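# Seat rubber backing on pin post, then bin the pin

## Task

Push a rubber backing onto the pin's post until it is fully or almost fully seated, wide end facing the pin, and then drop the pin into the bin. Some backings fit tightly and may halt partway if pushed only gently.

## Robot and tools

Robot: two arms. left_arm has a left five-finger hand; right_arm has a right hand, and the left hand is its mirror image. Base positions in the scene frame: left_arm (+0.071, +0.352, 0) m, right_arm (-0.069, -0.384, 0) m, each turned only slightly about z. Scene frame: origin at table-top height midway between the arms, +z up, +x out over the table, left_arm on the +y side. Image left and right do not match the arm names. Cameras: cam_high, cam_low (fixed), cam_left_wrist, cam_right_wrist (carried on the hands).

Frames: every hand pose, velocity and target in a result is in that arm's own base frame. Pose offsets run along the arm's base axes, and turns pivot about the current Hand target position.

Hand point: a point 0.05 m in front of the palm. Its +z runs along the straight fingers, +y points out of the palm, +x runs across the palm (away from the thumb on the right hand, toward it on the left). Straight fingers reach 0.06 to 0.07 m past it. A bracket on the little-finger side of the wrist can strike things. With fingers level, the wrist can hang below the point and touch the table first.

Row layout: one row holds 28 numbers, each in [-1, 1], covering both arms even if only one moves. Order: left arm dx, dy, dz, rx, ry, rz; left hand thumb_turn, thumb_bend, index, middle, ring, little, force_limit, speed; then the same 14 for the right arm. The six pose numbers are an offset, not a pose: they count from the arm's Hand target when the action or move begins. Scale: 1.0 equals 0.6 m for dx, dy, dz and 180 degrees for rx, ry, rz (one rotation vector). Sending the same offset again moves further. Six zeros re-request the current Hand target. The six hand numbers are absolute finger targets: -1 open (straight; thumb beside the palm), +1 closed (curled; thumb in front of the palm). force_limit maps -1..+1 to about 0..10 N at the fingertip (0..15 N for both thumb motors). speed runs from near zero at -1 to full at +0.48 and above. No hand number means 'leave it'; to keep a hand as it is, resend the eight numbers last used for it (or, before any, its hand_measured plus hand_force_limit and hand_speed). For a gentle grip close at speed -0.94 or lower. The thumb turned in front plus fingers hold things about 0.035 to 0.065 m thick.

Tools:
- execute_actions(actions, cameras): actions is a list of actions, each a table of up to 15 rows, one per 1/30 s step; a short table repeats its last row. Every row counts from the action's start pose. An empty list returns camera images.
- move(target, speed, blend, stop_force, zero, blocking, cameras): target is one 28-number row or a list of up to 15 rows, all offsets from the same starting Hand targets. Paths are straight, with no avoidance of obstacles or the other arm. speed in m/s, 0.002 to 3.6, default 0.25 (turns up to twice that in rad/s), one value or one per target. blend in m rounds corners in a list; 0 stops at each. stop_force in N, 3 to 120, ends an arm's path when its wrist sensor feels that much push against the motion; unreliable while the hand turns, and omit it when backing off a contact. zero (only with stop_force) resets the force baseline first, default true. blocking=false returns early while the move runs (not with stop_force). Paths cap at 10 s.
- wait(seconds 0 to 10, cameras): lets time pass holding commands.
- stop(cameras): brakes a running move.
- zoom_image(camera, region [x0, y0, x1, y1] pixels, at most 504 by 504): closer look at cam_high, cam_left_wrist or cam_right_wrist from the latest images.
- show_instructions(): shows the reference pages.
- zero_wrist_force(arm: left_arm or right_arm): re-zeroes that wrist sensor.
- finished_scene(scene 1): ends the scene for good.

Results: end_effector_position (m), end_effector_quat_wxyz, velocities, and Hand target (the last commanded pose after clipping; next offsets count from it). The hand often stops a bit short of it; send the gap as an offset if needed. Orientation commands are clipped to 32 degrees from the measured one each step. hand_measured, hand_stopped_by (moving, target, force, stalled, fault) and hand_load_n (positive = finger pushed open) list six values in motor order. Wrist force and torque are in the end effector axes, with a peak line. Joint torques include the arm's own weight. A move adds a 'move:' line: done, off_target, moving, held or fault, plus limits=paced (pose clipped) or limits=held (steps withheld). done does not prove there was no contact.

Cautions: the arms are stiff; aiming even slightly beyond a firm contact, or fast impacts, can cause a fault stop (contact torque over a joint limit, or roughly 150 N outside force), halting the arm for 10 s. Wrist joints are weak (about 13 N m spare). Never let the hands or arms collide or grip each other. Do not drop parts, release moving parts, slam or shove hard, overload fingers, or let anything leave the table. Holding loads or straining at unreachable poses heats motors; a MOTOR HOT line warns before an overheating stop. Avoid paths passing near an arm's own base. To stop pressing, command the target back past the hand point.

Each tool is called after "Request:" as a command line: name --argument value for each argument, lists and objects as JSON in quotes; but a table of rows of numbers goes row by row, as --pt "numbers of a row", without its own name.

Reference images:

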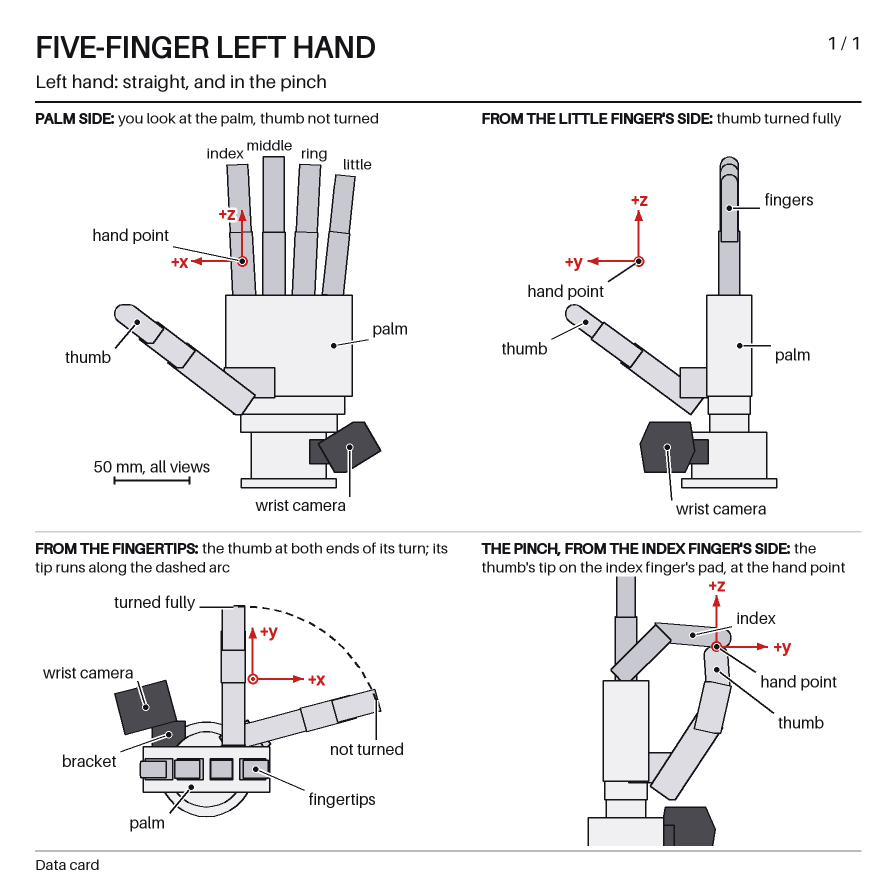

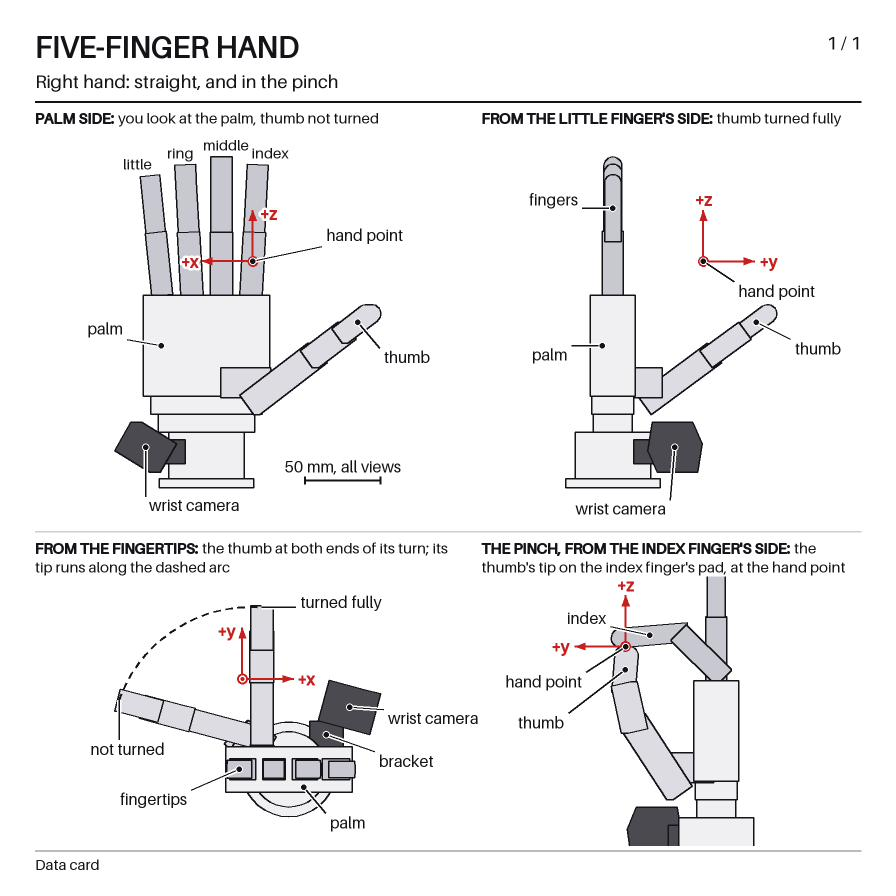

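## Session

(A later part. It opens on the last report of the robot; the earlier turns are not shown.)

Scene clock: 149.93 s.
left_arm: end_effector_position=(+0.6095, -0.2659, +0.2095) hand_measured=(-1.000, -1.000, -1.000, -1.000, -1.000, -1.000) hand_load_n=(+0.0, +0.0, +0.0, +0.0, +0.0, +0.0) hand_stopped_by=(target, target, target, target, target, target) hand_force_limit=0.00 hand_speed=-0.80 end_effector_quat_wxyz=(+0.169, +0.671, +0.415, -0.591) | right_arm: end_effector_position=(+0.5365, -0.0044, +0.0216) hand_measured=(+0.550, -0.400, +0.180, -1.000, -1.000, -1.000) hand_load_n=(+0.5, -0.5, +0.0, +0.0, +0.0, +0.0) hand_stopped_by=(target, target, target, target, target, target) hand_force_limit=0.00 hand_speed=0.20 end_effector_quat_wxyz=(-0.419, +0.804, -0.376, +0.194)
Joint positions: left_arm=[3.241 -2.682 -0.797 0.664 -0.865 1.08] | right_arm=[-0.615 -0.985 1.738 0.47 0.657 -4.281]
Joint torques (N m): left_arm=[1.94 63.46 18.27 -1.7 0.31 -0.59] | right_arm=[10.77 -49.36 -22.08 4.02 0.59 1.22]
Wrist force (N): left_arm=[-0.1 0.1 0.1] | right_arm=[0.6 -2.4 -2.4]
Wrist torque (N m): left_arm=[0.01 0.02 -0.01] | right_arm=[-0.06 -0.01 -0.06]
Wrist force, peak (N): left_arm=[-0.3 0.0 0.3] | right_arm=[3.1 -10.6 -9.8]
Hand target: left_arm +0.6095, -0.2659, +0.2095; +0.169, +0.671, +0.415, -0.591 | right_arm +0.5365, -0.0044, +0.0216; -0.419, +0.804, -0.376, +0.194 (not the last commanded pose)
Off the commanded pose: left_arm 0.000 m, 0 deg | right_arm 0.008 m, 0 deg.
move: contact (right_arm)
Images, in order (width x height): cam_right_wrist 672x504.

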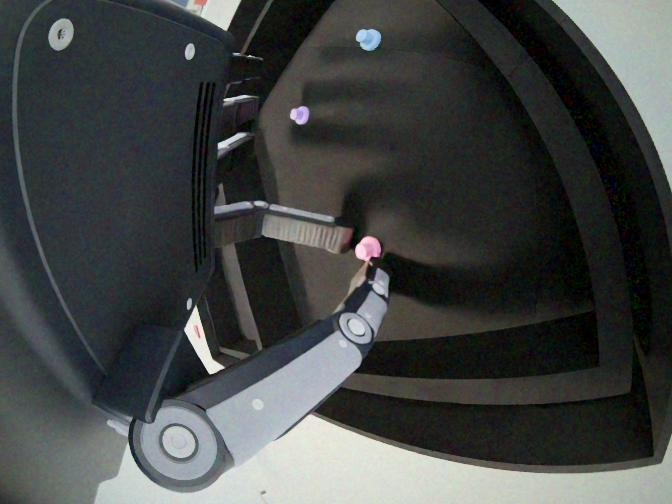

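Request:
move --target '[0,0,0,0,0,0,-1,-1,-1,-1,-1,-1,0,-0.8, -0.0018,-0.007,0.0017,0,0,0,0.55,-0.4,0.18,-1,-1,-1,0.0,0.2]' --speed 0.03 --cameras '["cam_right_wrist"]'

Request:
zoom_image --camera "cam_right_wrist" --region '[300, 180, 440, 320]'

Scene clock: 157.83 s.
left_arm: end_effector_position=(+0.6095, -0.2659, +0.2095) hand_measured=(-1.000, -1.000, -1.000, -1.000, -1.000, -1.000) hand_load_n=(+0.0, +0.0, +0.0, +0.0, +0.0, +0.0) hand_stopped_by=(target, target, target, target, target, target) hand_force_limit=0.00 hand_speed=-0.80 end_effector_quat_wxyz=(+0.169, +0.671, +0.415, -0.591) | right_arm: end_effector_position=(+0.5354, -0.0086, +0.0226) hand_measured=(+0.550, -0.400, +0.180, -1.000, -1.000, -1.000) hand_load_n=(+0.0, +0.0, +0.0, +0.0, +0.0, +0.0) hand_stopped_by=(target, target, target, target, target, target) hand_force_limit=0.00 hand_speed=0.20 end_effector_quat_wxyz=(-0.419, +0.804, -0.376, +0.195)
Joint positions: left_arm=[3.241 -2.682 -0.797 0.664 -0.865 1.08] | right_arm=[-0.624 -0.984 1.736 0.482 0.654 -4.295]
Joint torques (N m): left_arm=[2.03 62.56 17.9 -1.69 0.35 -0.88] | right_arm=[-8.57 -24.98 -22.78 4.64 -2.53 -1.08]
Wrist force (N): left_arm=[-0.2 -0.2 0.0] | right_arm=[0.6 1.2 0.9]
Wrist torque (N m): left_arm=[-0.02 0.03 -0.01] | right_arm=[0.18 -0.02 -0.03]
Wrist force, peak (N): left_arm=[-0.2 -0.3 0.2] | right_arm=[0.3 -2.4 -2.9]
Hand target: left_arm +0.6095, -0.2659, +0.2095; +0.169, +0.671, +0.415, -0.591 | right_arm +0.5354, -0.0086, +0.0226; -0.419, +0.804, -0.376, +0.194
Off the commanded pose: left_arm 0.000 m, 0 deg | right_arm 0.000 m, 0 deg.
move: done
Images, in order (width x height): cam_right_wrist 672x504.

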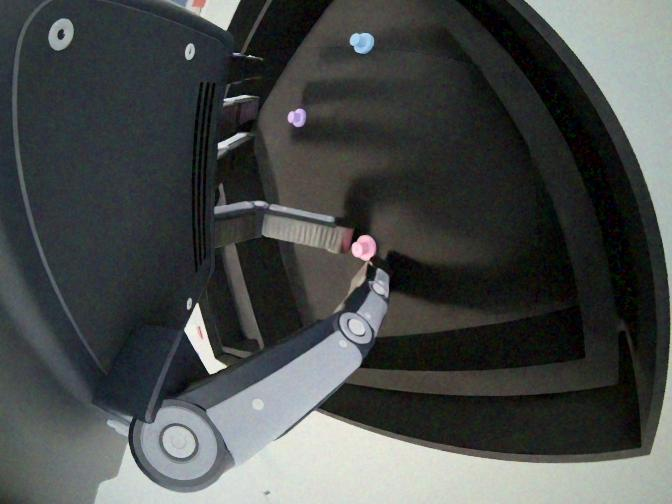

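Scaled by 3.600 from the camera's 672x504 image, which has a finer 960x720 frame.

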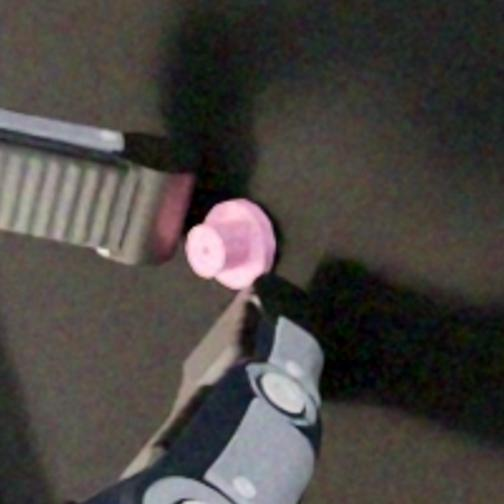

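Request:
move --target '[0,0,0,0,0,0,-1,-1,-1,-1,-1,-1,0,-0.8, 0,0,-0.0037,0,0,0,0.55,-0.29,0.25,-1,-1,-1,-0.4,-0.6]' --speed 0.02 --cameras '["cam_right_wrist"]'

Request:
zoom_image --camera "cam_right_wrist" --region '[300, 180, 440, 320]'

Scene clock: 162.50 s.
left_arm: end_effector_position=(+0.6095, -0.2659, +0.2095) hand_measured=(-1.000, -1.000, -1.000, -1.000, -1.000, -1.000) hand_load_n=(+0.0, +0.0, +0.0, +0.0, +0.0, +0.0) hand_stopped_by=(target, target, target, target, target, target) hand_force_limit=0.00 hand_speed=-0.80 end_effector_quat_wxyz=(+0.169, +0.671, +0.415, -0.591) | right_arm: end_effector_position=(+0.5354, -0.0086, +0.0205) hand_measured=(+0.550, -0.290, +0.250, -1.000, -1.000, -1.000) hand_load_n=(+0.0, +1.0, +1.0, +0.0, +0.0, +0.0) hand_stopped_by=(target, target, target, target, target, target) hand_force_limit=-0.40 hand_speed=-0.60 end_effector_quat_wxyz=(-0.419, +0.804, -0.376, +0.194)
Joint positions: left_arm=[3.241 -2.682 -0.797 0.664 -0.865 1.08] | right_arm=[-0.624 -0.98 1.737 0.478 0.654 -4.295]
Joint torques (N m): left_arm=[2.62 62.17 16.88 -1.72 0.13 -0.89] | right_arm=[-9.31 -23.4 0.7 -0.27 -1.8 -0.79]
Wrist force (N): left_arm=[0.0 0.0 0.0] | right_arm=[0.4 -1.2 -1.0]
Wrist torque (N m): left_arm=[0.00 0.00 0.00] | right_arm=[0.09 -0.01 -0.04]
Wrist force, peak (N): left_arm=[-0.3 -0.1 0.0] | right_arm=[0.6 1.6 1.1]
Hand target: left_arm +0.6095, -0.2659, +0.2095; +0.169, +0.671, +0.415, -0.591 | right_arm +0.5354, -0.0086, +0.0204; -0.419, +0.804, -0.376, +0.194
Off the commanded pose: left_arm 0.000 m, 0 deg | right_arm 0.000 m, 0 deg.
move: done
Images, in order (width x height): cam_right_wrist 672x504.

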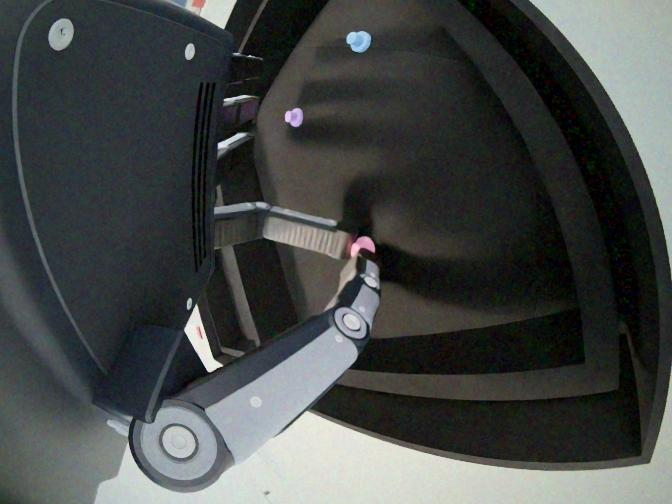

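Scaled by 3.600 from the camera's 672x504 image, which has a finer 960x720 frame.

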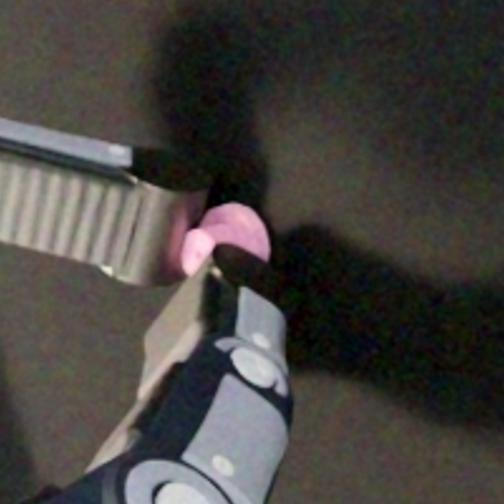

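Request:
move --target '[0,0,0,0,0,0,-1,-1,-1,-1,-1,-1,0,-0.8, 0,0,0,0,0,0,0.55,-0.24,0.31,-1,-1,-1,-0.5,-0.9]' --speed 0.02 --cameras '["cam_right_wrist"]'

Request:
zoom_image --camera "cam_right_wrist" --region '[300, 180, 440, 320]'

Scene clock: 163.90 s.
left_arm: end_effector_position=(+0.6095, -0.2659, +0.2095) hand_measured=(-1.000, -1.000, -1.000, -1.000, -1.000, -1.000) hand_load_n=(+0.0, +0.0, +0.0, +0.0, +0.0, +0.0) hand_stopped_by=(target, target, target, target, target, target) hand_force_limit=0.00 hand_speed=-0.80 end_effector_quat_wxyz=(+0.169, +0.671, +0.415, -0.591) | right_arm: end_effector_position=(+0.5354, -0.0086, +0.0204) hand_measured=(+0.550, -0.284, +0.258, -1.000, -1.000, -1.000) hand_load_n=(+0.5, +3.5, +4.0, +0.0, +0.0, +0.0) hand_stopped_by=(target, force, force, target, target, target) hand_force_limit=-0.50 hand_speed=-0.90 end_effector_quat_wxyz=(-0.419, +0.804, -0.376, +0.194)
Joint positions: left_arm=[3.241 -2.682 -0.797 0.664 -0.865 1.08] | right_arm=[-0.624 -0.98 1.737 0.477 0.654 -4.295]
Joint torques (N m): left_arm=[2.03 62.63 17.21 -1.58 0.29 -0.98] | right_arm=[-8.66 -24.24 -1.3 -0.2 -0.23 -0.03]
Wrist force (N): left_arm=[0.0 0.2 0.1] | right_arm=[0.0 -0.9 0.0]
Wrist torque (N m): left_arm=[0.02 0.01 -0.01] | right_arm=[0.12 0.02 -0.04]
Wrist force, peak (N): left_arm=[-0.2 -0.2 0.2] | right_arm=[0.5 -1.8 -1.6]
Hand target: left_arm +0.6095, -0.2659, +0.2095; +0.169, +0.671, +0.415, -0.591 | right_arm +0.5354, -0.0086, +0.0204; -0.419, +0.804, -0.376, +0.194
Off the commanded pose: left_arm 0.000 m, 0 deg | right_arm 0.000 m, 0 deg.
move: done
Images, in order (width x height): cam_right_wrist 672x504.

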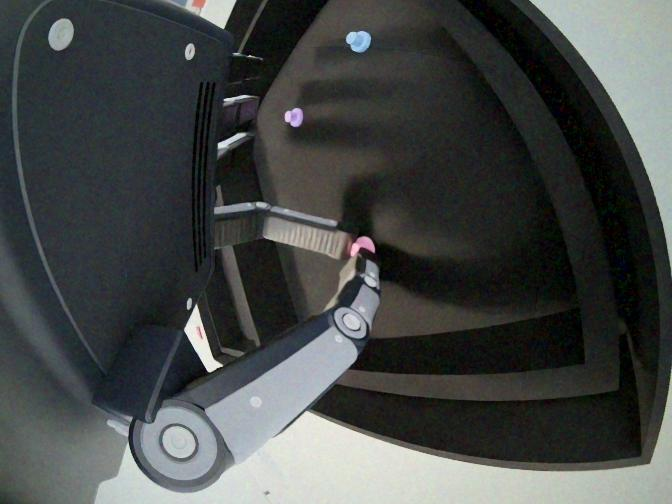

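Scaled by 3.600 from the camera's 672x504 image, which has a finer 960x720 frame.

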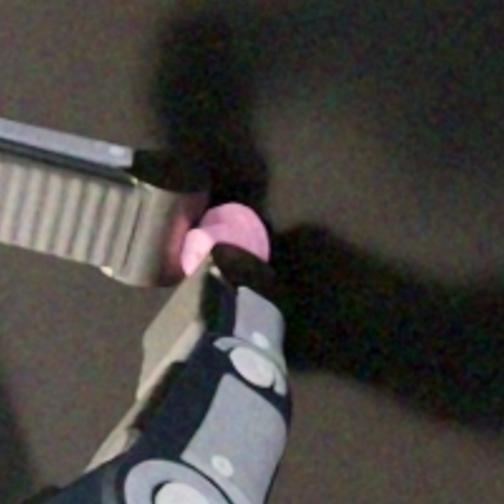

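Request:
move --target '[0,0,0,0,0,0,-1,-1,-1,-1,-1,-1,0,-0.8, 0,0,0,0,0,0,0.55,-0.22,0.33,-1,-1,-1,0.1,-0.94]' --speed 0.02 --cameras '[]'

Request:
move --target '[0,0,0,0,0,0,-1,-1,-1,-1,-1,-1,0,-0.8, 0,0,0.05,0,0,0,0.55,-0.22,0.33,-1,-1,-1,0.1,-0.94]' --speed 0.06 --cameras '["cam_right_wrist"]'

Request:
zoom_image --camera "cam_right_wrist" --region '[300, 180, 440, 320]'

Scene clock: 165.73 s.
left_arm: end_effector_position=(+0.6095, -0.2659, +0.2095) hand_measured=(-1.000, -1.000, -1.000, -1.000, -1.000, -1.000) hand_load_n=(+0.0, +0.0, +0.0, +0.5, +0.0, +0.0) hand_stopped_by=(target, target, target, target, target, target) hand_force_limit=0.00 hand_speed=-0.80 end_effector_quat_wxyz=(+0.169, +0.671, +0.415, -0.591) | right_arm: end_effector_position=(+0.5354, -0.0086, +0.0204) hand_measured=(+0.550, -0.264, +0.262, -1.000, -1.000, -1.000) hand_load_n=(+0.0, +8.0, +6.5, +0.0, +0.0, +0.0) hand_stopped_by=(target, force, force, target, target, target) hand_force_limit=0.10 hand_speed=-0.94 end_effector_quat_wxyz=(-0.419, +0.804, -0.376, +0.194)
Joint positions: left_arm=[3.241 -2.682 -0.797 0.664 -0.865 1.08] | right_arm=[-0.624 -0.98 1.737 0.477 0.654 -4.295]
Joint torques (N m): left_arm=[1.59 62.93 17.11 -1.6 0.28 -0.84] | right_arm=[-8.13 -29.19 -3.29 0.57 0.4 1.31]
Wrist force (N): left_arm=[-0.2 -0.1 0.1] | right_arm=[0.4 0.2 -0.2]
Wrist torque (N m): left_arm=[-0.02 0.02 0.00] | right_arm=[0.17 0.02 -0.04]
Wrist force, peak (N): left_arm=[-0.3 -0.2 0.2] | right_arm=[0.7 1.0 0.3]
Hand target: left_arm +0.6095, -0.2659, +0.2095; +0.169, +0.671, +0.415, -0.591 | right_arm +0.5354, -0.0086, +0.0204; -0.419, +0.804, -0.376, +0.194
Off the commanded pose: left_arm 0.000 m, 0 deg | right_arm 0.000 m, 0 deg.
move: done
No camera images: "cameras" was empty.

Scene clock: 166.67 s.
left_arm: end_effector_position=(+0.6095, -0.2659, +0.2095) hand_measured=(-1.000, -1.000, -1.000, -1.000, -1.000, -1.000) hand_load_n=(+0.0, +0.0, +0.0, +0.0, +0.0, +0.0) hand_stopped_by=(target, target, target, target, target, target) hand_force_limit=0.00 hand_speed=-0.80 end_effector_quat_wxyz=(+0.169, +0.671, +0.415, -0.591) | right_arm: end_effector_position=(+0.5354, -0.0086, +0.0504) hand_measured=(+0.550, -0.264, +0.262, -1.000, -1.000, -1.000) hand_load_n=(+0.0, +0.0, +0.0, -0.5, +0.0, +0.0) hand_stopped_by=(target, force, force, target, target, target) hand_force_limit=0.10 hand_speed=-0.94 end_effector_quat_wxyz=(-0.418, +0.804, -0.376, +0.194)
Joint positions: left_arm=[3.241 -2.682 -0.797 0.664 -0.865 1.08] | right_arm=[-0.624 -1.028 1.719 0.543 0.654 -4.295]
Joint torques (N m): left_arm=[2.65 62.55 17.56 -1.63 0.18 -0.95] | right_arm=[7.57 -50.26 -22.8 4.52 -0.04 -0.94]
Wrist force (N): left_arm=[-0.2 -0.2 0.0] | right_arm=[0.4 1.3 1.1]
Wrist torque (N m): left_arm=[-0.02 0.03 -0.01] | right_arm=[0.18 0.01 -0.04]
Wrist force, peak (N): left_arm=[-0.3 -0.1 0.1] | right_arm=[0.4 1.7 0.9]
Hand target: left_arm +0.6095, -0.2659, +0.2095; +0.169, +0.671, +0.415, -0.591 | right_arm +0.5354, -0.0086, +0.0504; -0.419, +0.804, -0.376, +0.194
Off the commanded pose: left_arm 0.000 m, 0 deg | right_arm 0.000 m, 0 deg.
move: done
Images, in order (width x height): cam_right_wrist 672x504.

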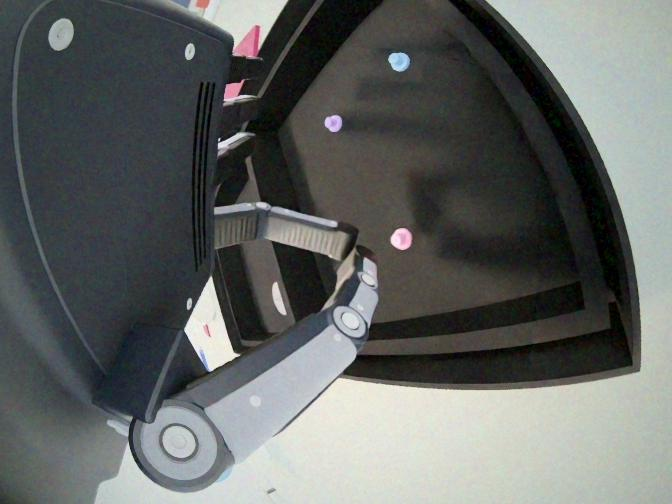

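Scaled by 3.600 from the camera's 672x504 image, which has a finer 960x720 frame.

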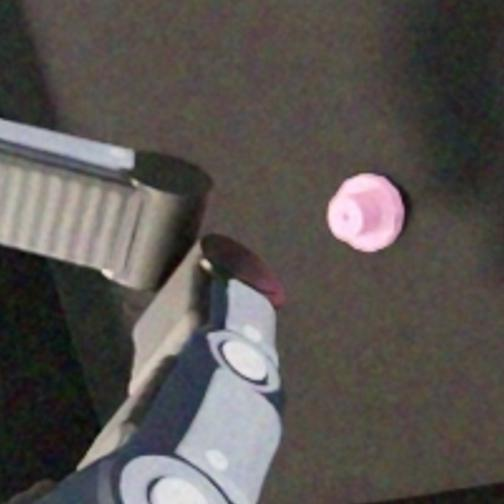

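Request:
move --target '[-0.6825,-0.6485,-0.1475,0,0,0.1389,1,-1,0.8,0.8,0.8,0.8,0,0, 0,0,0,0,0,0,0.55,-0.4,0.18,-0.2,-1,-1,0.1,-0.5]' --speed 0.35 --cameras '["cam_high","cam_left_wrist","cam_right_wrist"]'

Scene clock: 215.33 s.
left_arm: end_effector_position=(+0.2000, -0.6550, +0.1210) hand_measured=(+1.000, -1.000, +0.800, +0.800, +0.800, +0.800) hand_load_n=(+0.0, +0.0, +0.0, +0.0, +0.0, +0.0) hand_stopped_by=(target, target, target, target, target, target) hand_force_limit=0.00 hand_speed=0.00 end_effector_quat_wxyz=(+0.293, +0.565, +0.550, -0.541) | right_arm: end_effector_position=(+0.5354, -0.0086, +0.0504) hand_measured=(+0.550, -0.400, +0.180, -0.200, -1.000, -1.000) hand_load_n=(+0.0, +0.0, +0.0, +0.0, +0.0, +0.0) hand_stopped_by=(target, target, target, target, target, target) hand_force_limit=0.10 hand_speed=-0.50 end_effector_quat_wxyz=(-0.419, +0.804, -0.376, +0.194)
Joint positions: left_arm=[2.342 -2.019 -1.751 3.285 -0.55 -1.424] | right_arm=[-0.624 -1.028 1.719 0.543 0.654 -4.295]
Joint torques (N m): left_arm=[-6.1 48.67 8.89 2.24 -0.98 -2.08] | right_arm=[9.97 -49.46 -18.29 2.43 -1.9 -1.01]
Wrist force (N): left_arm=[-0.3 0.0 0.0] | right_arm=[0.4 1.3 0.9]
Wrist torque (N m): left_arm=[0.04 0.03 0.15] | right_arm=[0.21 0.02 -0.04]
Wrist force, peak (N): left_arm=[0.1 0.1 -1.5] | right_arm=[0.5 1.8 1.2]
Hand target: left_arm +0.2000, -0.6550, +0.1210; +0.293, +0.565, +0.550, -0.541 | right_arm +0.5354, -0.0086, +0.0504; -0.419, +0.804, -0.376, +0.194
Off the commanded pose: left_arm 0.000 m, 0 deg | right_arm 0.000 m, 0 deg.
move: done
Images, in order (width x height): cam_high 896x504, cam_left_wrist 672x504, cam_right_wrist 672x504.

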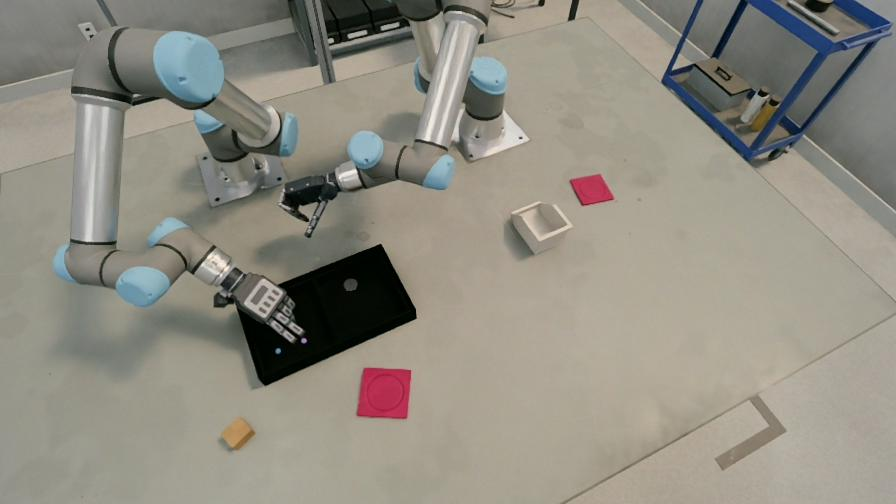

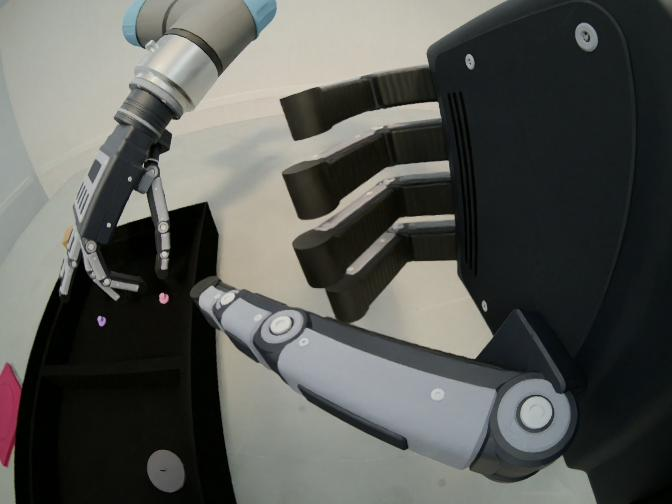

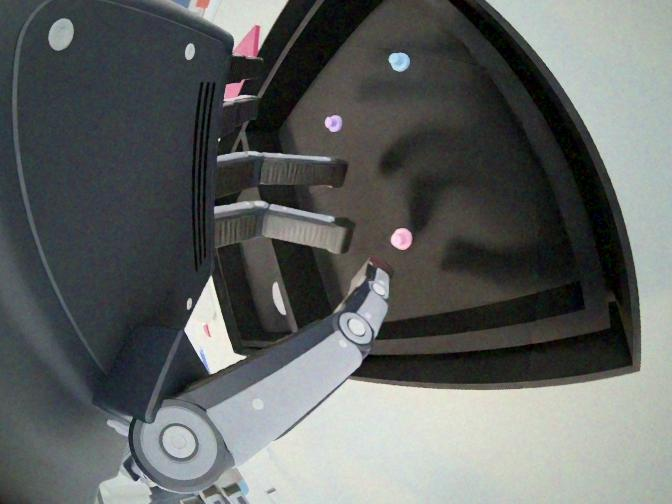

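Request:
execute_actions --actions '[[[0,0,0,0,0,0,-1,-1,0.8,0.8,0.8,0.8,0,0.2, 0,0,0,0,0,0,0.55,-0.4,0.18,-0.2,-1,-1,0.1,-0.5]]]' --cameras '["cam_left_wrist"]'

Request:
zoom_image --camera "cam_left_wrist" --region '[50, 200, 220, 340]'

Request:
zoom_image --camera "cam_left_wrist" --region '[120, 420, 210, 504]'

Scene clock: 217.37 s.
left_arm: end_effector_position=(+0.2000, -0.6550, +0.1210) hand_measured=(-1.000, -1.000, +0.800, +0.800, +0.800, +0.800) hand_load_n=(+0.0, +0.0, +0.0, +0.0, +0.0, +0.0) hand_stopped_by=(target, target, target, target, target, target) hand_force_limit=0.00 hand_speed=0.20 end_effector_quat_wxyz=(+0.293, +0.565, +0.550, -0.541) | right_arm: end_effector_position=(+0.5354, -0.0086, +0.0504) hand_measured=(+0.550, -0.400, +0.180, -0.200, -1.000, -1.000) hand_load_n=(+0.0, +0.0, +0.0, +0.0, +0.0, +0.0) hand_stopped_by=(target, target, target, target, target, target) hand_force_limit=0.10 hand_speed=-0.50 end_effector_quat_wxyz=(-0.419, +0.804, -0.376, +0.194)
Joint positions: left_arm=[2.342 -2.019 -1.751 3.285 -0.55 -1.424] | right_arm=[-0.624 -1.028 1.719 0.543 0.654 -4.295]
Joint torques (N m): left_arm=[-5.45 48.27 8.84 2.03 -0.61 -2.19] | right_arm=[10.35 -47.78 -13.79 1.17 -1.94 -0.89]
Wrist force (N): left_arm=[0.0 0.2 0.1] | right_arm=[0.2 1.1 0.6]
Wrist torque (N m): left_arm=[0.06 0.00 0.16] | right_arm=[0.20 0.06 -0.06]
Wrist force, peak (N): left_arm=[0.2 0.2 -0.1] | right_arm=[0.6 1.5 1.1]
Hand target: left_arm +0.2000, -0.6550, +0.1210; +0.293, +0.565, +0.550, -0.541 | right_arm +0.5354, -0.0086, +0.0504; -0.419, +0.804, -0.376, +0.194
Off the commanded pose: left_arm 0.000 m, 0 deg | right_arm 0.000 m, 0 deg.
Step readings (end_effector_position of left_arm | right_arm):
0: (+0.2000, -0.6550, +0.1210) | (+0.5354, -0.0086, +0.0504)
1: (+0.2000, -0.6550, +0.1210) | (+0.5354, -0.0086, +0.0504)
2: (+0.2000, -0.6550, +0.1210) | (+0.5354, -0.0086, +0.0504)
4: (+0.2000, -0.6550, +0.1210) | (+0.5354, -0.0086, +0.0504)
8: (+0.2000, -0.6550, +0.1210) | (+0.5354, -0.0086, +0.0504)
15: (+0.2000, -0.6550, +0.1210) | (+0.5354, -0.0086, +0.0504)
Images, in order (width x height): cam_left_wrist 672x504.

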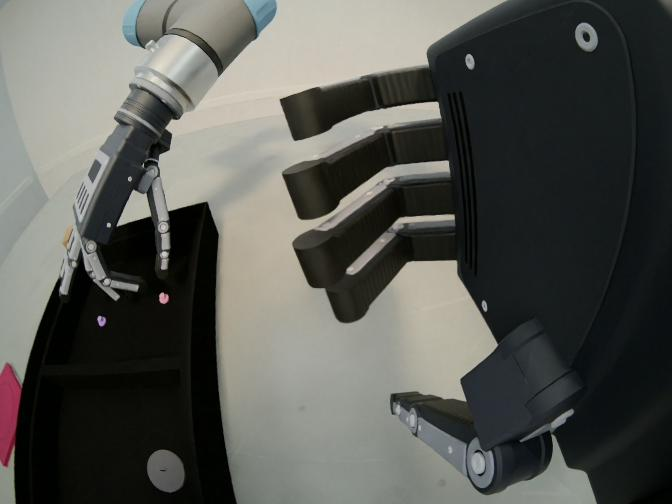

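Scaled by 2.965 from the camera's 672x504 image, which has a finer 960x720 frame.

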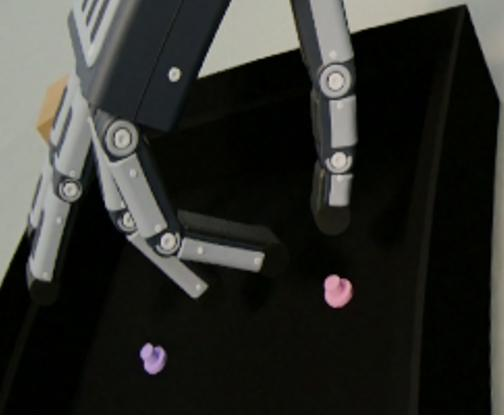

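Scaled by 5.600 from the camera's 672x504 image, which has a finer 960x720 frame.

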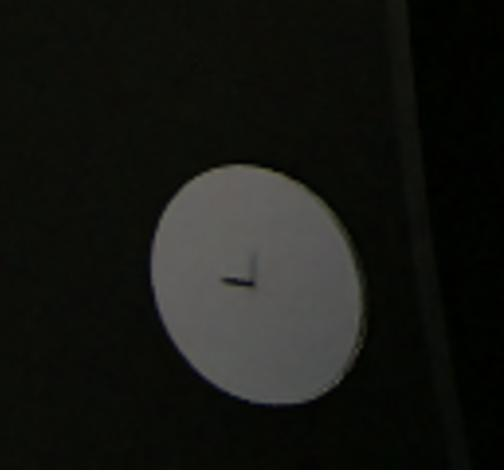

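Request:
move --target '[0.045,-0.0658,-0.0872,0,0,0,0,-1,0.8,0.8,0.8,0.8,0,0, 0,0,0,0,0,0,0.55,-0.4,0.27,-0.2,-1,-1,0.1,-0.5]' --speed 0.1 --cameras '["cam_left_wrist","cam_right_wrist"]'

Request:
zoom_image --camera "cam_left_wrist" --region '[50, 180, 220, 320]'

Request:
zoom_image --camera "cam_right_wrist" --region '[300, 180, 440, 320]'

Scene clock: 232.97 s.
left_arm: end_effector_position=(+0.2270, -0.6944, +0.0687) hand_measured=(+0.000, -1.000, +0.800, +0.800, +0.800, +0.800) hand_load_n=(+0.0, +0.0, +0.0, +0.0, +0.0, +0.0) hand_stopped_by=(target, target, target, target, target, target) hand_force_limit=0.00 hand_speed=0.00 end_effector_quat_wxyz=(+0.293, +0.565, +0.550, -0.541) | right_arm: end_effector_position=(+0.5354, -0.0086, +0.0504) hand_measured=(+0.550, -0.400, +0.270, -0.200, -1.000, -1.000) hand_load_n=(+0.0, +0.0, +0.0, +0.0, +0.0, +0.0) hand_stopped_by=(target, target, target, target, target, target) hand_force_limit=0.10 hand_speed=-0.50 end_effector_quat_wxyz=(-0.419, +0.804, -0.376, +0.194)
Joint positions: left_arm=[2.326 -2.185 -1.637 3.349 -0.565 -1.438] | right_arm=[-0.624 -1.028 1.719 0.543 0.654 -4.295]
Joint torques (N m): left_arm=[-5.83 35.01 23.29 2.18 -0.62 -2.17] | right_arm=[10.81 -47.12 -8.69 0.13 -2.03 -0.78]
Wrist force (N): left_arm=[0.1 0.3 0.1] | right_arm=[0.3 1.3 0.9]
Wrist torque (N m): left_arm=[0.08 -0.02 0.16] | right_arm=[0.21 0.04 -0.05]
Wrist force, peak (N): left_arm=[-0.4 -0.7 -0.4] | right_arm=[0.4 1.6 1.1]
Hand target: left_arm +0.2270, -0.6944, +0.0687; +0.293, +0.565, +0.550, -0.541 | right_arm +0.5354, -0.0086, +0.0504; -0.419, +0.804, -0.376, +0.194
Off the commanded pose: left_arm 0.000 m, 0 deg | right_arm 0.000 m, 0 deg.
move: done
Images, in order (width x height): cam_left_wrist 672x504, cam_right_wrist 672x504.

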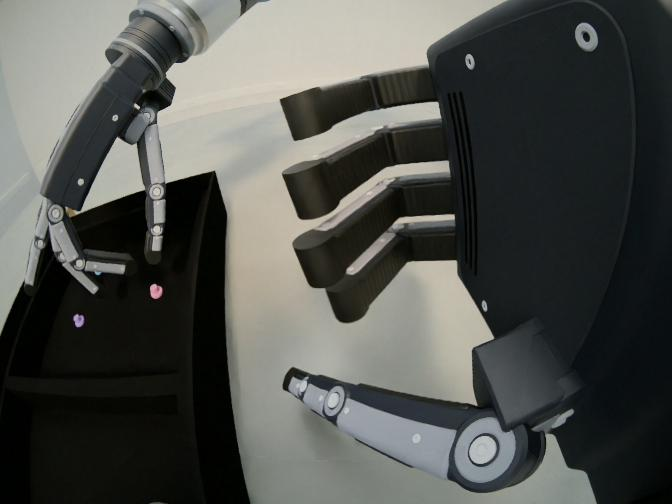

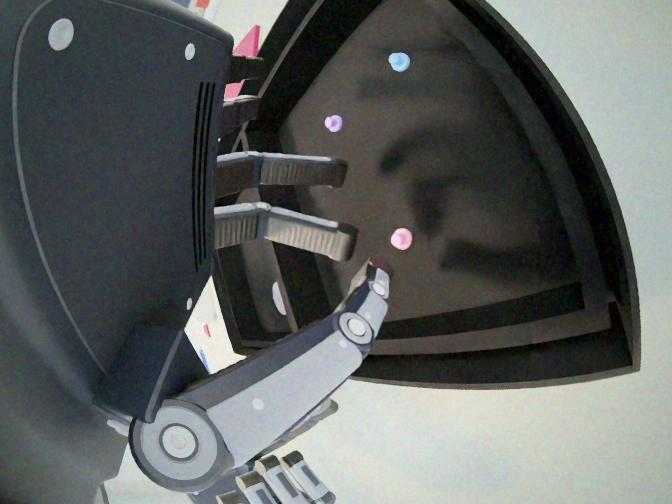

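Scaled by 2.965 from the camera's 672x504 image, which has a finer 960x720 frame.

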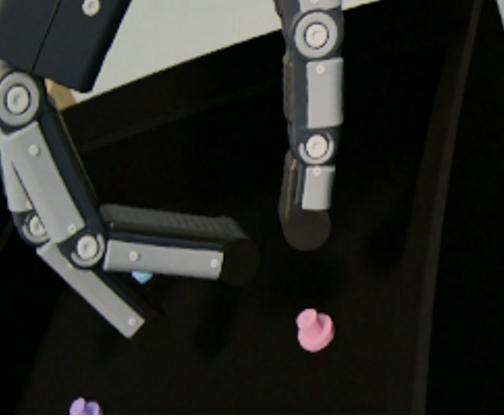

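Scaled by 3.600 from the camera's 672x504 image, which has a finer 960x720 frame.

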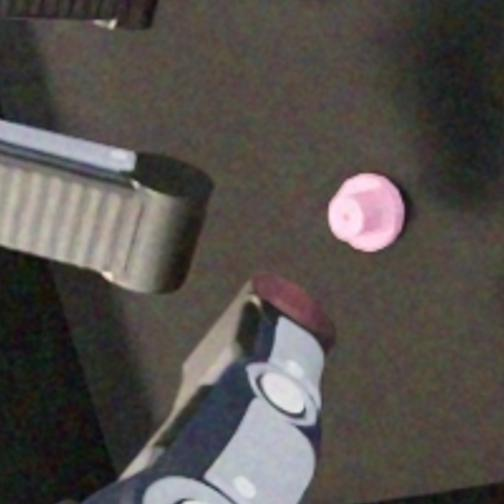

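Request:
move --target '[0,0,0,0,0,0,0,-1,0.8,0.8,0.8,0.8,0,0, 0.0013,0.0011,-0.0523,0,0,0,0.55,-0.4,0.27,-0.2,-1,-1,0.1,-0.5]' --speed 0.04 --cameras '["cam_left_wrist","cam_right_wrist"]'

Request:
zoom_image --camera "cam_left_wrist" --region '[100, 230, 200, 330]'

Request:
zoom_image --camera "cam_right_wrist" --region '[300, 180, 440, 320]'

Scene clock: 247.20 s.
left_arm: end_effector_position=(+0.2270, -0.6944, +0.0687) hand_measured=(+0.000, -1.000, +0.800, +0.800, +0.800, +0.800) hand_load_n=(+0.0, +0.0, +0.0, +0.0, +0.0, +0.0) hand_stopped_by=(target, target, target, target, target, target) hand_force_limit=0.00 hand_speed=0.00 end_effector_quat_wxyz=(+0.293, +0.565, +0.550, -0.541) | right_arm: end_effector_position=(+0.5362, -0.0074, +0.0290) hand_measured=(+0.550, -0.400, +0.270, -0.200, -1.000, -1.000) hand_load_n=(+0.0, +0.0, +0.0, +0.5, -0.5, +0.0) hand_stopped_by=(target, target, target, target, target, target) hand_force_limit=0.10 hand_speed=-0.50 end_effector_quat_wxyz=(-0.421, +0.803, -0.375, +0.194)
Joint positions: left_arm=[2.326 -2.185 -1.637 3.349 -0.565 -1.438] | right_arm=[-0.623 -0.992 1.731 0.495 0.65 -4.293]
Joint torques (N m): left_arm=[-6.21 35.9 23.16 1.75 -0.71 -1.92] | right_arm=[1.3 -37 -11.39 1.84 -0.76 0.02]
Wrist force (N): left_arm=[0.1 0.0 0.1] | right_arm=[1.0 -4.6 -2.0]
Wrist torque (N m): left_arm=[0.04 -0.02 0.16] | right_arm=[0.19 0.11 -0.05]
Wrist force, peak (N): left_arm=[0.2 0.1 0.3] | right_arm=[22.5 -102.2 -80.7]
Hand target: left_arm +0.2270, -0.6944, +0.0687; +0.293, +0.565, +0.550, -0.541 | right_arm +0.5362, -0.0074, +0.0290; -0.421, +0.803, -0.375, +0.194 (not the last commanded pose)
Off the commanded pose: left_arm 0.000 m, 0 deg | right_arm 0.010 m, 0 deg.
FORCE FAULT: contact force on the right arm reached its limit, and that arm stopped. The contact can be on any part of that arm, not only on its tool. That arm's remaining commands of this call were not run. That arm is still stopped at the end of this call. That arm stays stopped for about 10 more seconds. Until then a move that you send moves the other arm only, and its call returns only when the move has ended. Once the stop has ended, the next robot result says so. If the stop ends while you think or write, that arm runs what you send next, counted from a new Hand target: where the arm stands when the stop ends. While its stop runs, that arm, its gripper or tool too, takes no new command. Until it ends, the stop uses up actions while you think or wait. An arm that is not stopped still takes commands.
move: fault (right_arm)
Images, in order (width x height): cam_left_wrist 672x504, cam_right_wrist 672x504.

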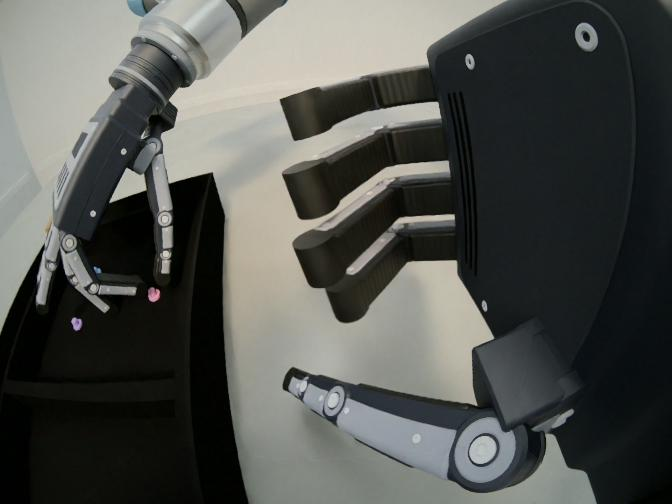

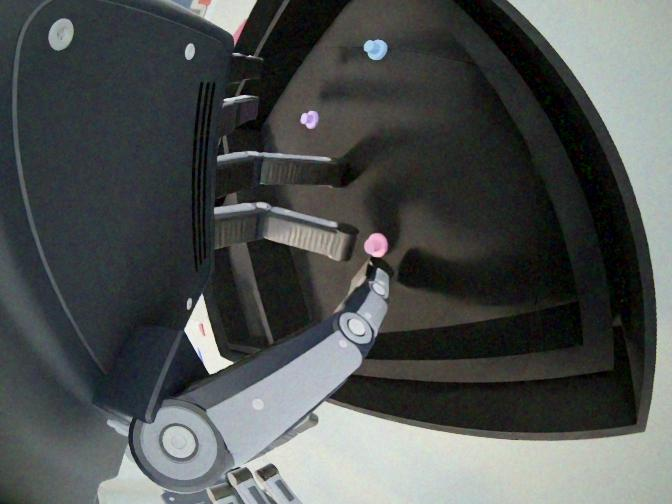

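Scaled by 5.040 from the camera's 672x504 image, which has a finer 960x720 frame.

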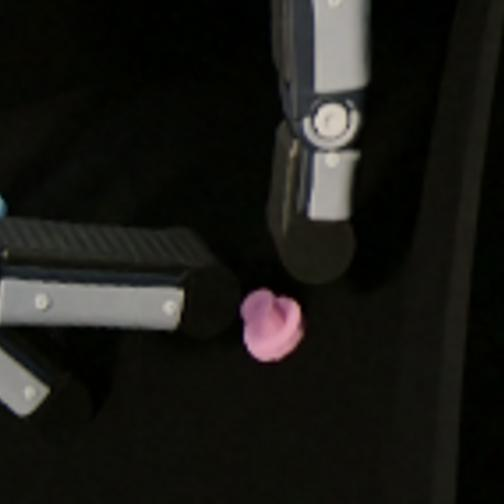

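Scaled by 3.600 from the camera's 672x504 image, which has a finer 960x720 frame.

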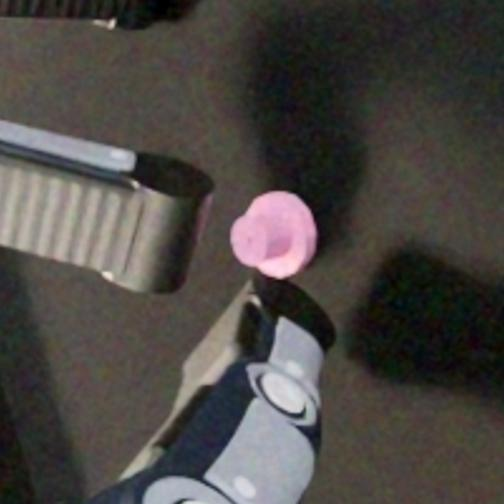

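Request:
wait --seconds 8

Scene clock: 255.87 s.
left_arm: end_effector_position=(+0.2270, -0.6944, +0.0687) hand_measured=(+0.000, -1.000, +0.800, +0.800, +0.800, +0.800) hand_load_n=(+0.0, +0.0, +0.0, +0.0, +0.0, +0.0) hand_stopped_by=(target, target, target, target, target, target) hand_force_limit=0.00 hand_speed=0.00 end_effector_quat_wxyz=(+0.293, +0.565, +0.550, -0.541) | right_arm: end_effector_position=(+0.5362, -0.0074, +0.0290) hand_measured=(+0.550, -0.400, +0.270, -0.200, -1.000, -1.000) hand_load_n=(+0.0, +0.0, +0.0, +0.5, +0.0, +0.0) hand_stopped_by=(target, target, target, target, target, target) hand_force_limit=0.10 hand_speed=-0.50 end_effector_quat_wxyz=(-0.421, +0.803, -0.375, +0.194)
Joint positions: left_arm=[2.326 -2.185 -1.637 3.349 -0.565 -1.438] | right_arm=[-0.623 -0.992 1.731 0.495 0.65 -4.293]
Joint torques (N m): left_arm=[-5.61 36.26 22.49 0.1 -0.27 -1.23] | right_arm=[0.95 -36.05 -12.43 1.74 -0.73 -0.06]
Wrist force (N): left_arm=[0.0 -0.1 0.0] | right_arm=[0.5 -10.4 -2.0]
Wrist torque (N m): left_arm=[0.03 -0.02 0.17] | right_arm=[-0.69 0.19 -0.26]
Wrist force, peak (N): left_arm=[0.3 -0.2 0.3] | right_arm=[0.8 -11.1 -2.1]
Hand target: left_arm +0.2270, -0.6944, +0.0687; +0.293, +0.565, +0.550, -0.541 | right_arm +0.5362, -0.0074, +0.0290; -0.421, +0.803, -0.375, +0.194 (not the last commanded pose)
Off the commanded pose: left_arm 0.000 m, 0 deg | right_arm 0.010 m, 0 deg.
FORCE FAULT, CONTINUED: the right arm was still stopped when this call began, by the force fault that an earlier result reported. Since the last result the stop counts as 18 of the actions that you can send in this scene. That arm is still stopped at the end of this call. That arm stays stopped for about 1 more second. If the stop ends while you think or write, that arm runs what you send next, counted from a new Hand target: where the arm stands when the stop ends. While its stop runs, that arm, its gripper or tool too, takes no new command.
wait: 8.00 s; at rest from the start

Request:
move --target '[0,0,0,0,0,0,0,-1,0.8,0.8,0.8,0.8,0,0, 0,0,0.033,0,0,0,0.55,-0.4,0.27,-1,-1,-1,0.1,-0.2]' --speed 0.05 --cameras '["cam_left_wrist","cam_right_wrist"]'

Request:
zoom_image --camera "cam_right_wrist" --region '[300, 180, 440, 320]'

Scene clock: 257.87 s.
left_arm: end_effector_position=(+0.2270, -0.6944, +0.0687) hand_measured=(+0.000, -1.000, +0.800, +0.800, +0.800, +0.800) hand_load_n=(+0.0, +0.0, +0.0, +0.0, +0.0, +0.5) hand_stopped_by=(target, target, target, target, target, target) hand_force_limit=0.00 hand_speed=0.00 end_effector_quat_wxyz=(+0.293, +0.565, +0.550, -0.541) | right_arm: end_effector_position=(+0.5362, -0.0074, +0.0488) hand_measured=(+0.550, -0.400, +0.270, -1.000, -1.000, -1.000) hand_load_n=(+0.0, +0.0, +0.0, +0.0, +0.0, +0.0) hand_stopped_by=(target, target, target, target, target, target) hand_force_limit=0.10 hand_speed=-0.20 end_effector_quat_wxyz=(-0.421, +0.803, -0.375, +0.194)
Joint positions: left_arm=[2.326 -2.185 -1.637 3.349 -0.565 -1.438] | right_arm=[-0.623 -1.023 1.719 0.538 0.65 -4.293]
Joint torques (N m): left_arm=[-5.13 36.07 22.25 -0.56 -0.23 -0.93] | right_arm=[7.28 -49.04 -22.96 4.74 -0.06 -0.85]
Wrist force (N): left_arm=[-0.1 -0.1 0.1] | right_arm=[-0.1 -4.6 0.9]
Wrist torque (N m): left_arm=[0.03 0.00 0.16] | right_arm=[-0.69 0.09 -0.12]
Wrist force, peak (N): left_arm=[0.2 0.2 0.3] | right_arm=[0.0 -11.8 -9.7]
Hand target: left_arm +0.2270, -0.6944, +0.0687; +0.293, +0.565, +0.550, -0.541 | right_arm +0.5362, -0.0074, +0.0488; -0.421, +0.803, -0.375, +0.194
Off the commanded pose: left_arm 0.000 m, 0 deg | right_arm 0.000 m, 0 deg.
FORCE FAULT, CONTINUED: the right arm's stop, for the force fault that an earlier result reported, is over. The rest of the stop counts as 1 of the actions that you can send in this scene. The stop ended before this call began, so that arm ran this call's commands, counted from a new Hand target: where the arm stood when the stop ended. During its stop the right arm's controller moved it back a little.
move: done
Images, in order (width x height): cam_left_wrist 672x504, cam_right_wrist 672x504.

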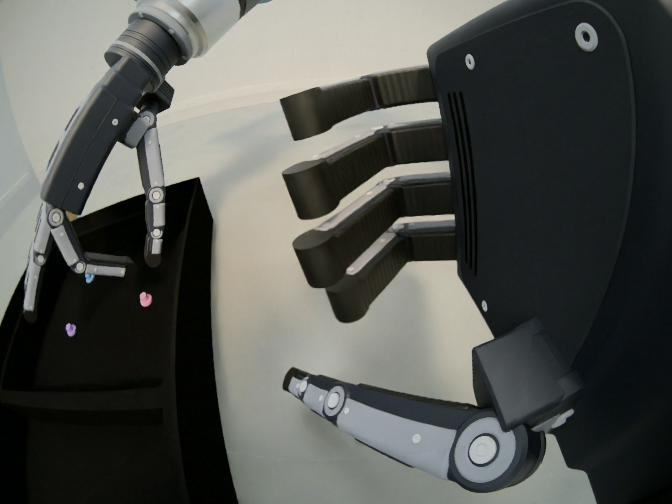

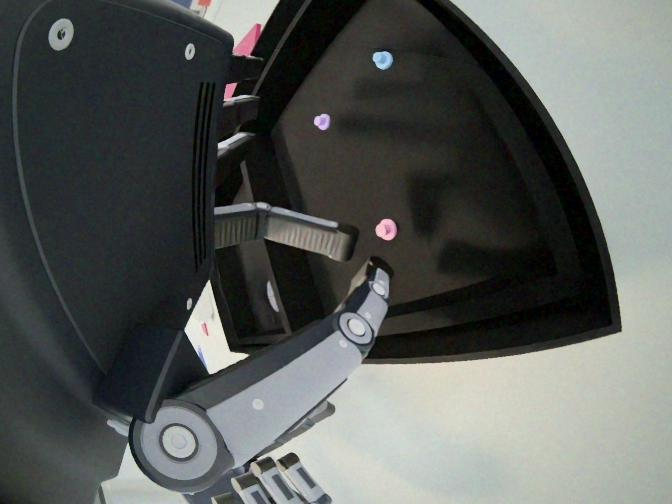

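Scaled by 3.600 from the camera's 672x504 image, which has a finer 960x720 frame.

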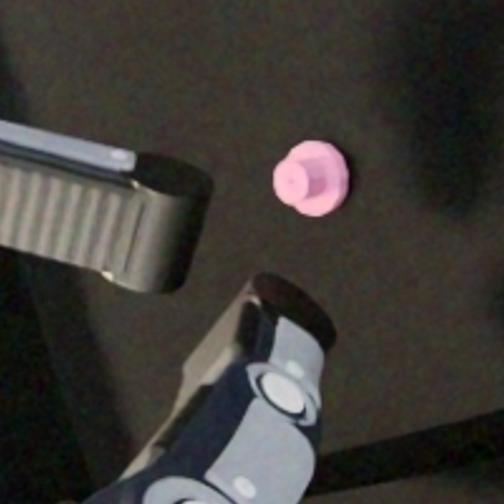

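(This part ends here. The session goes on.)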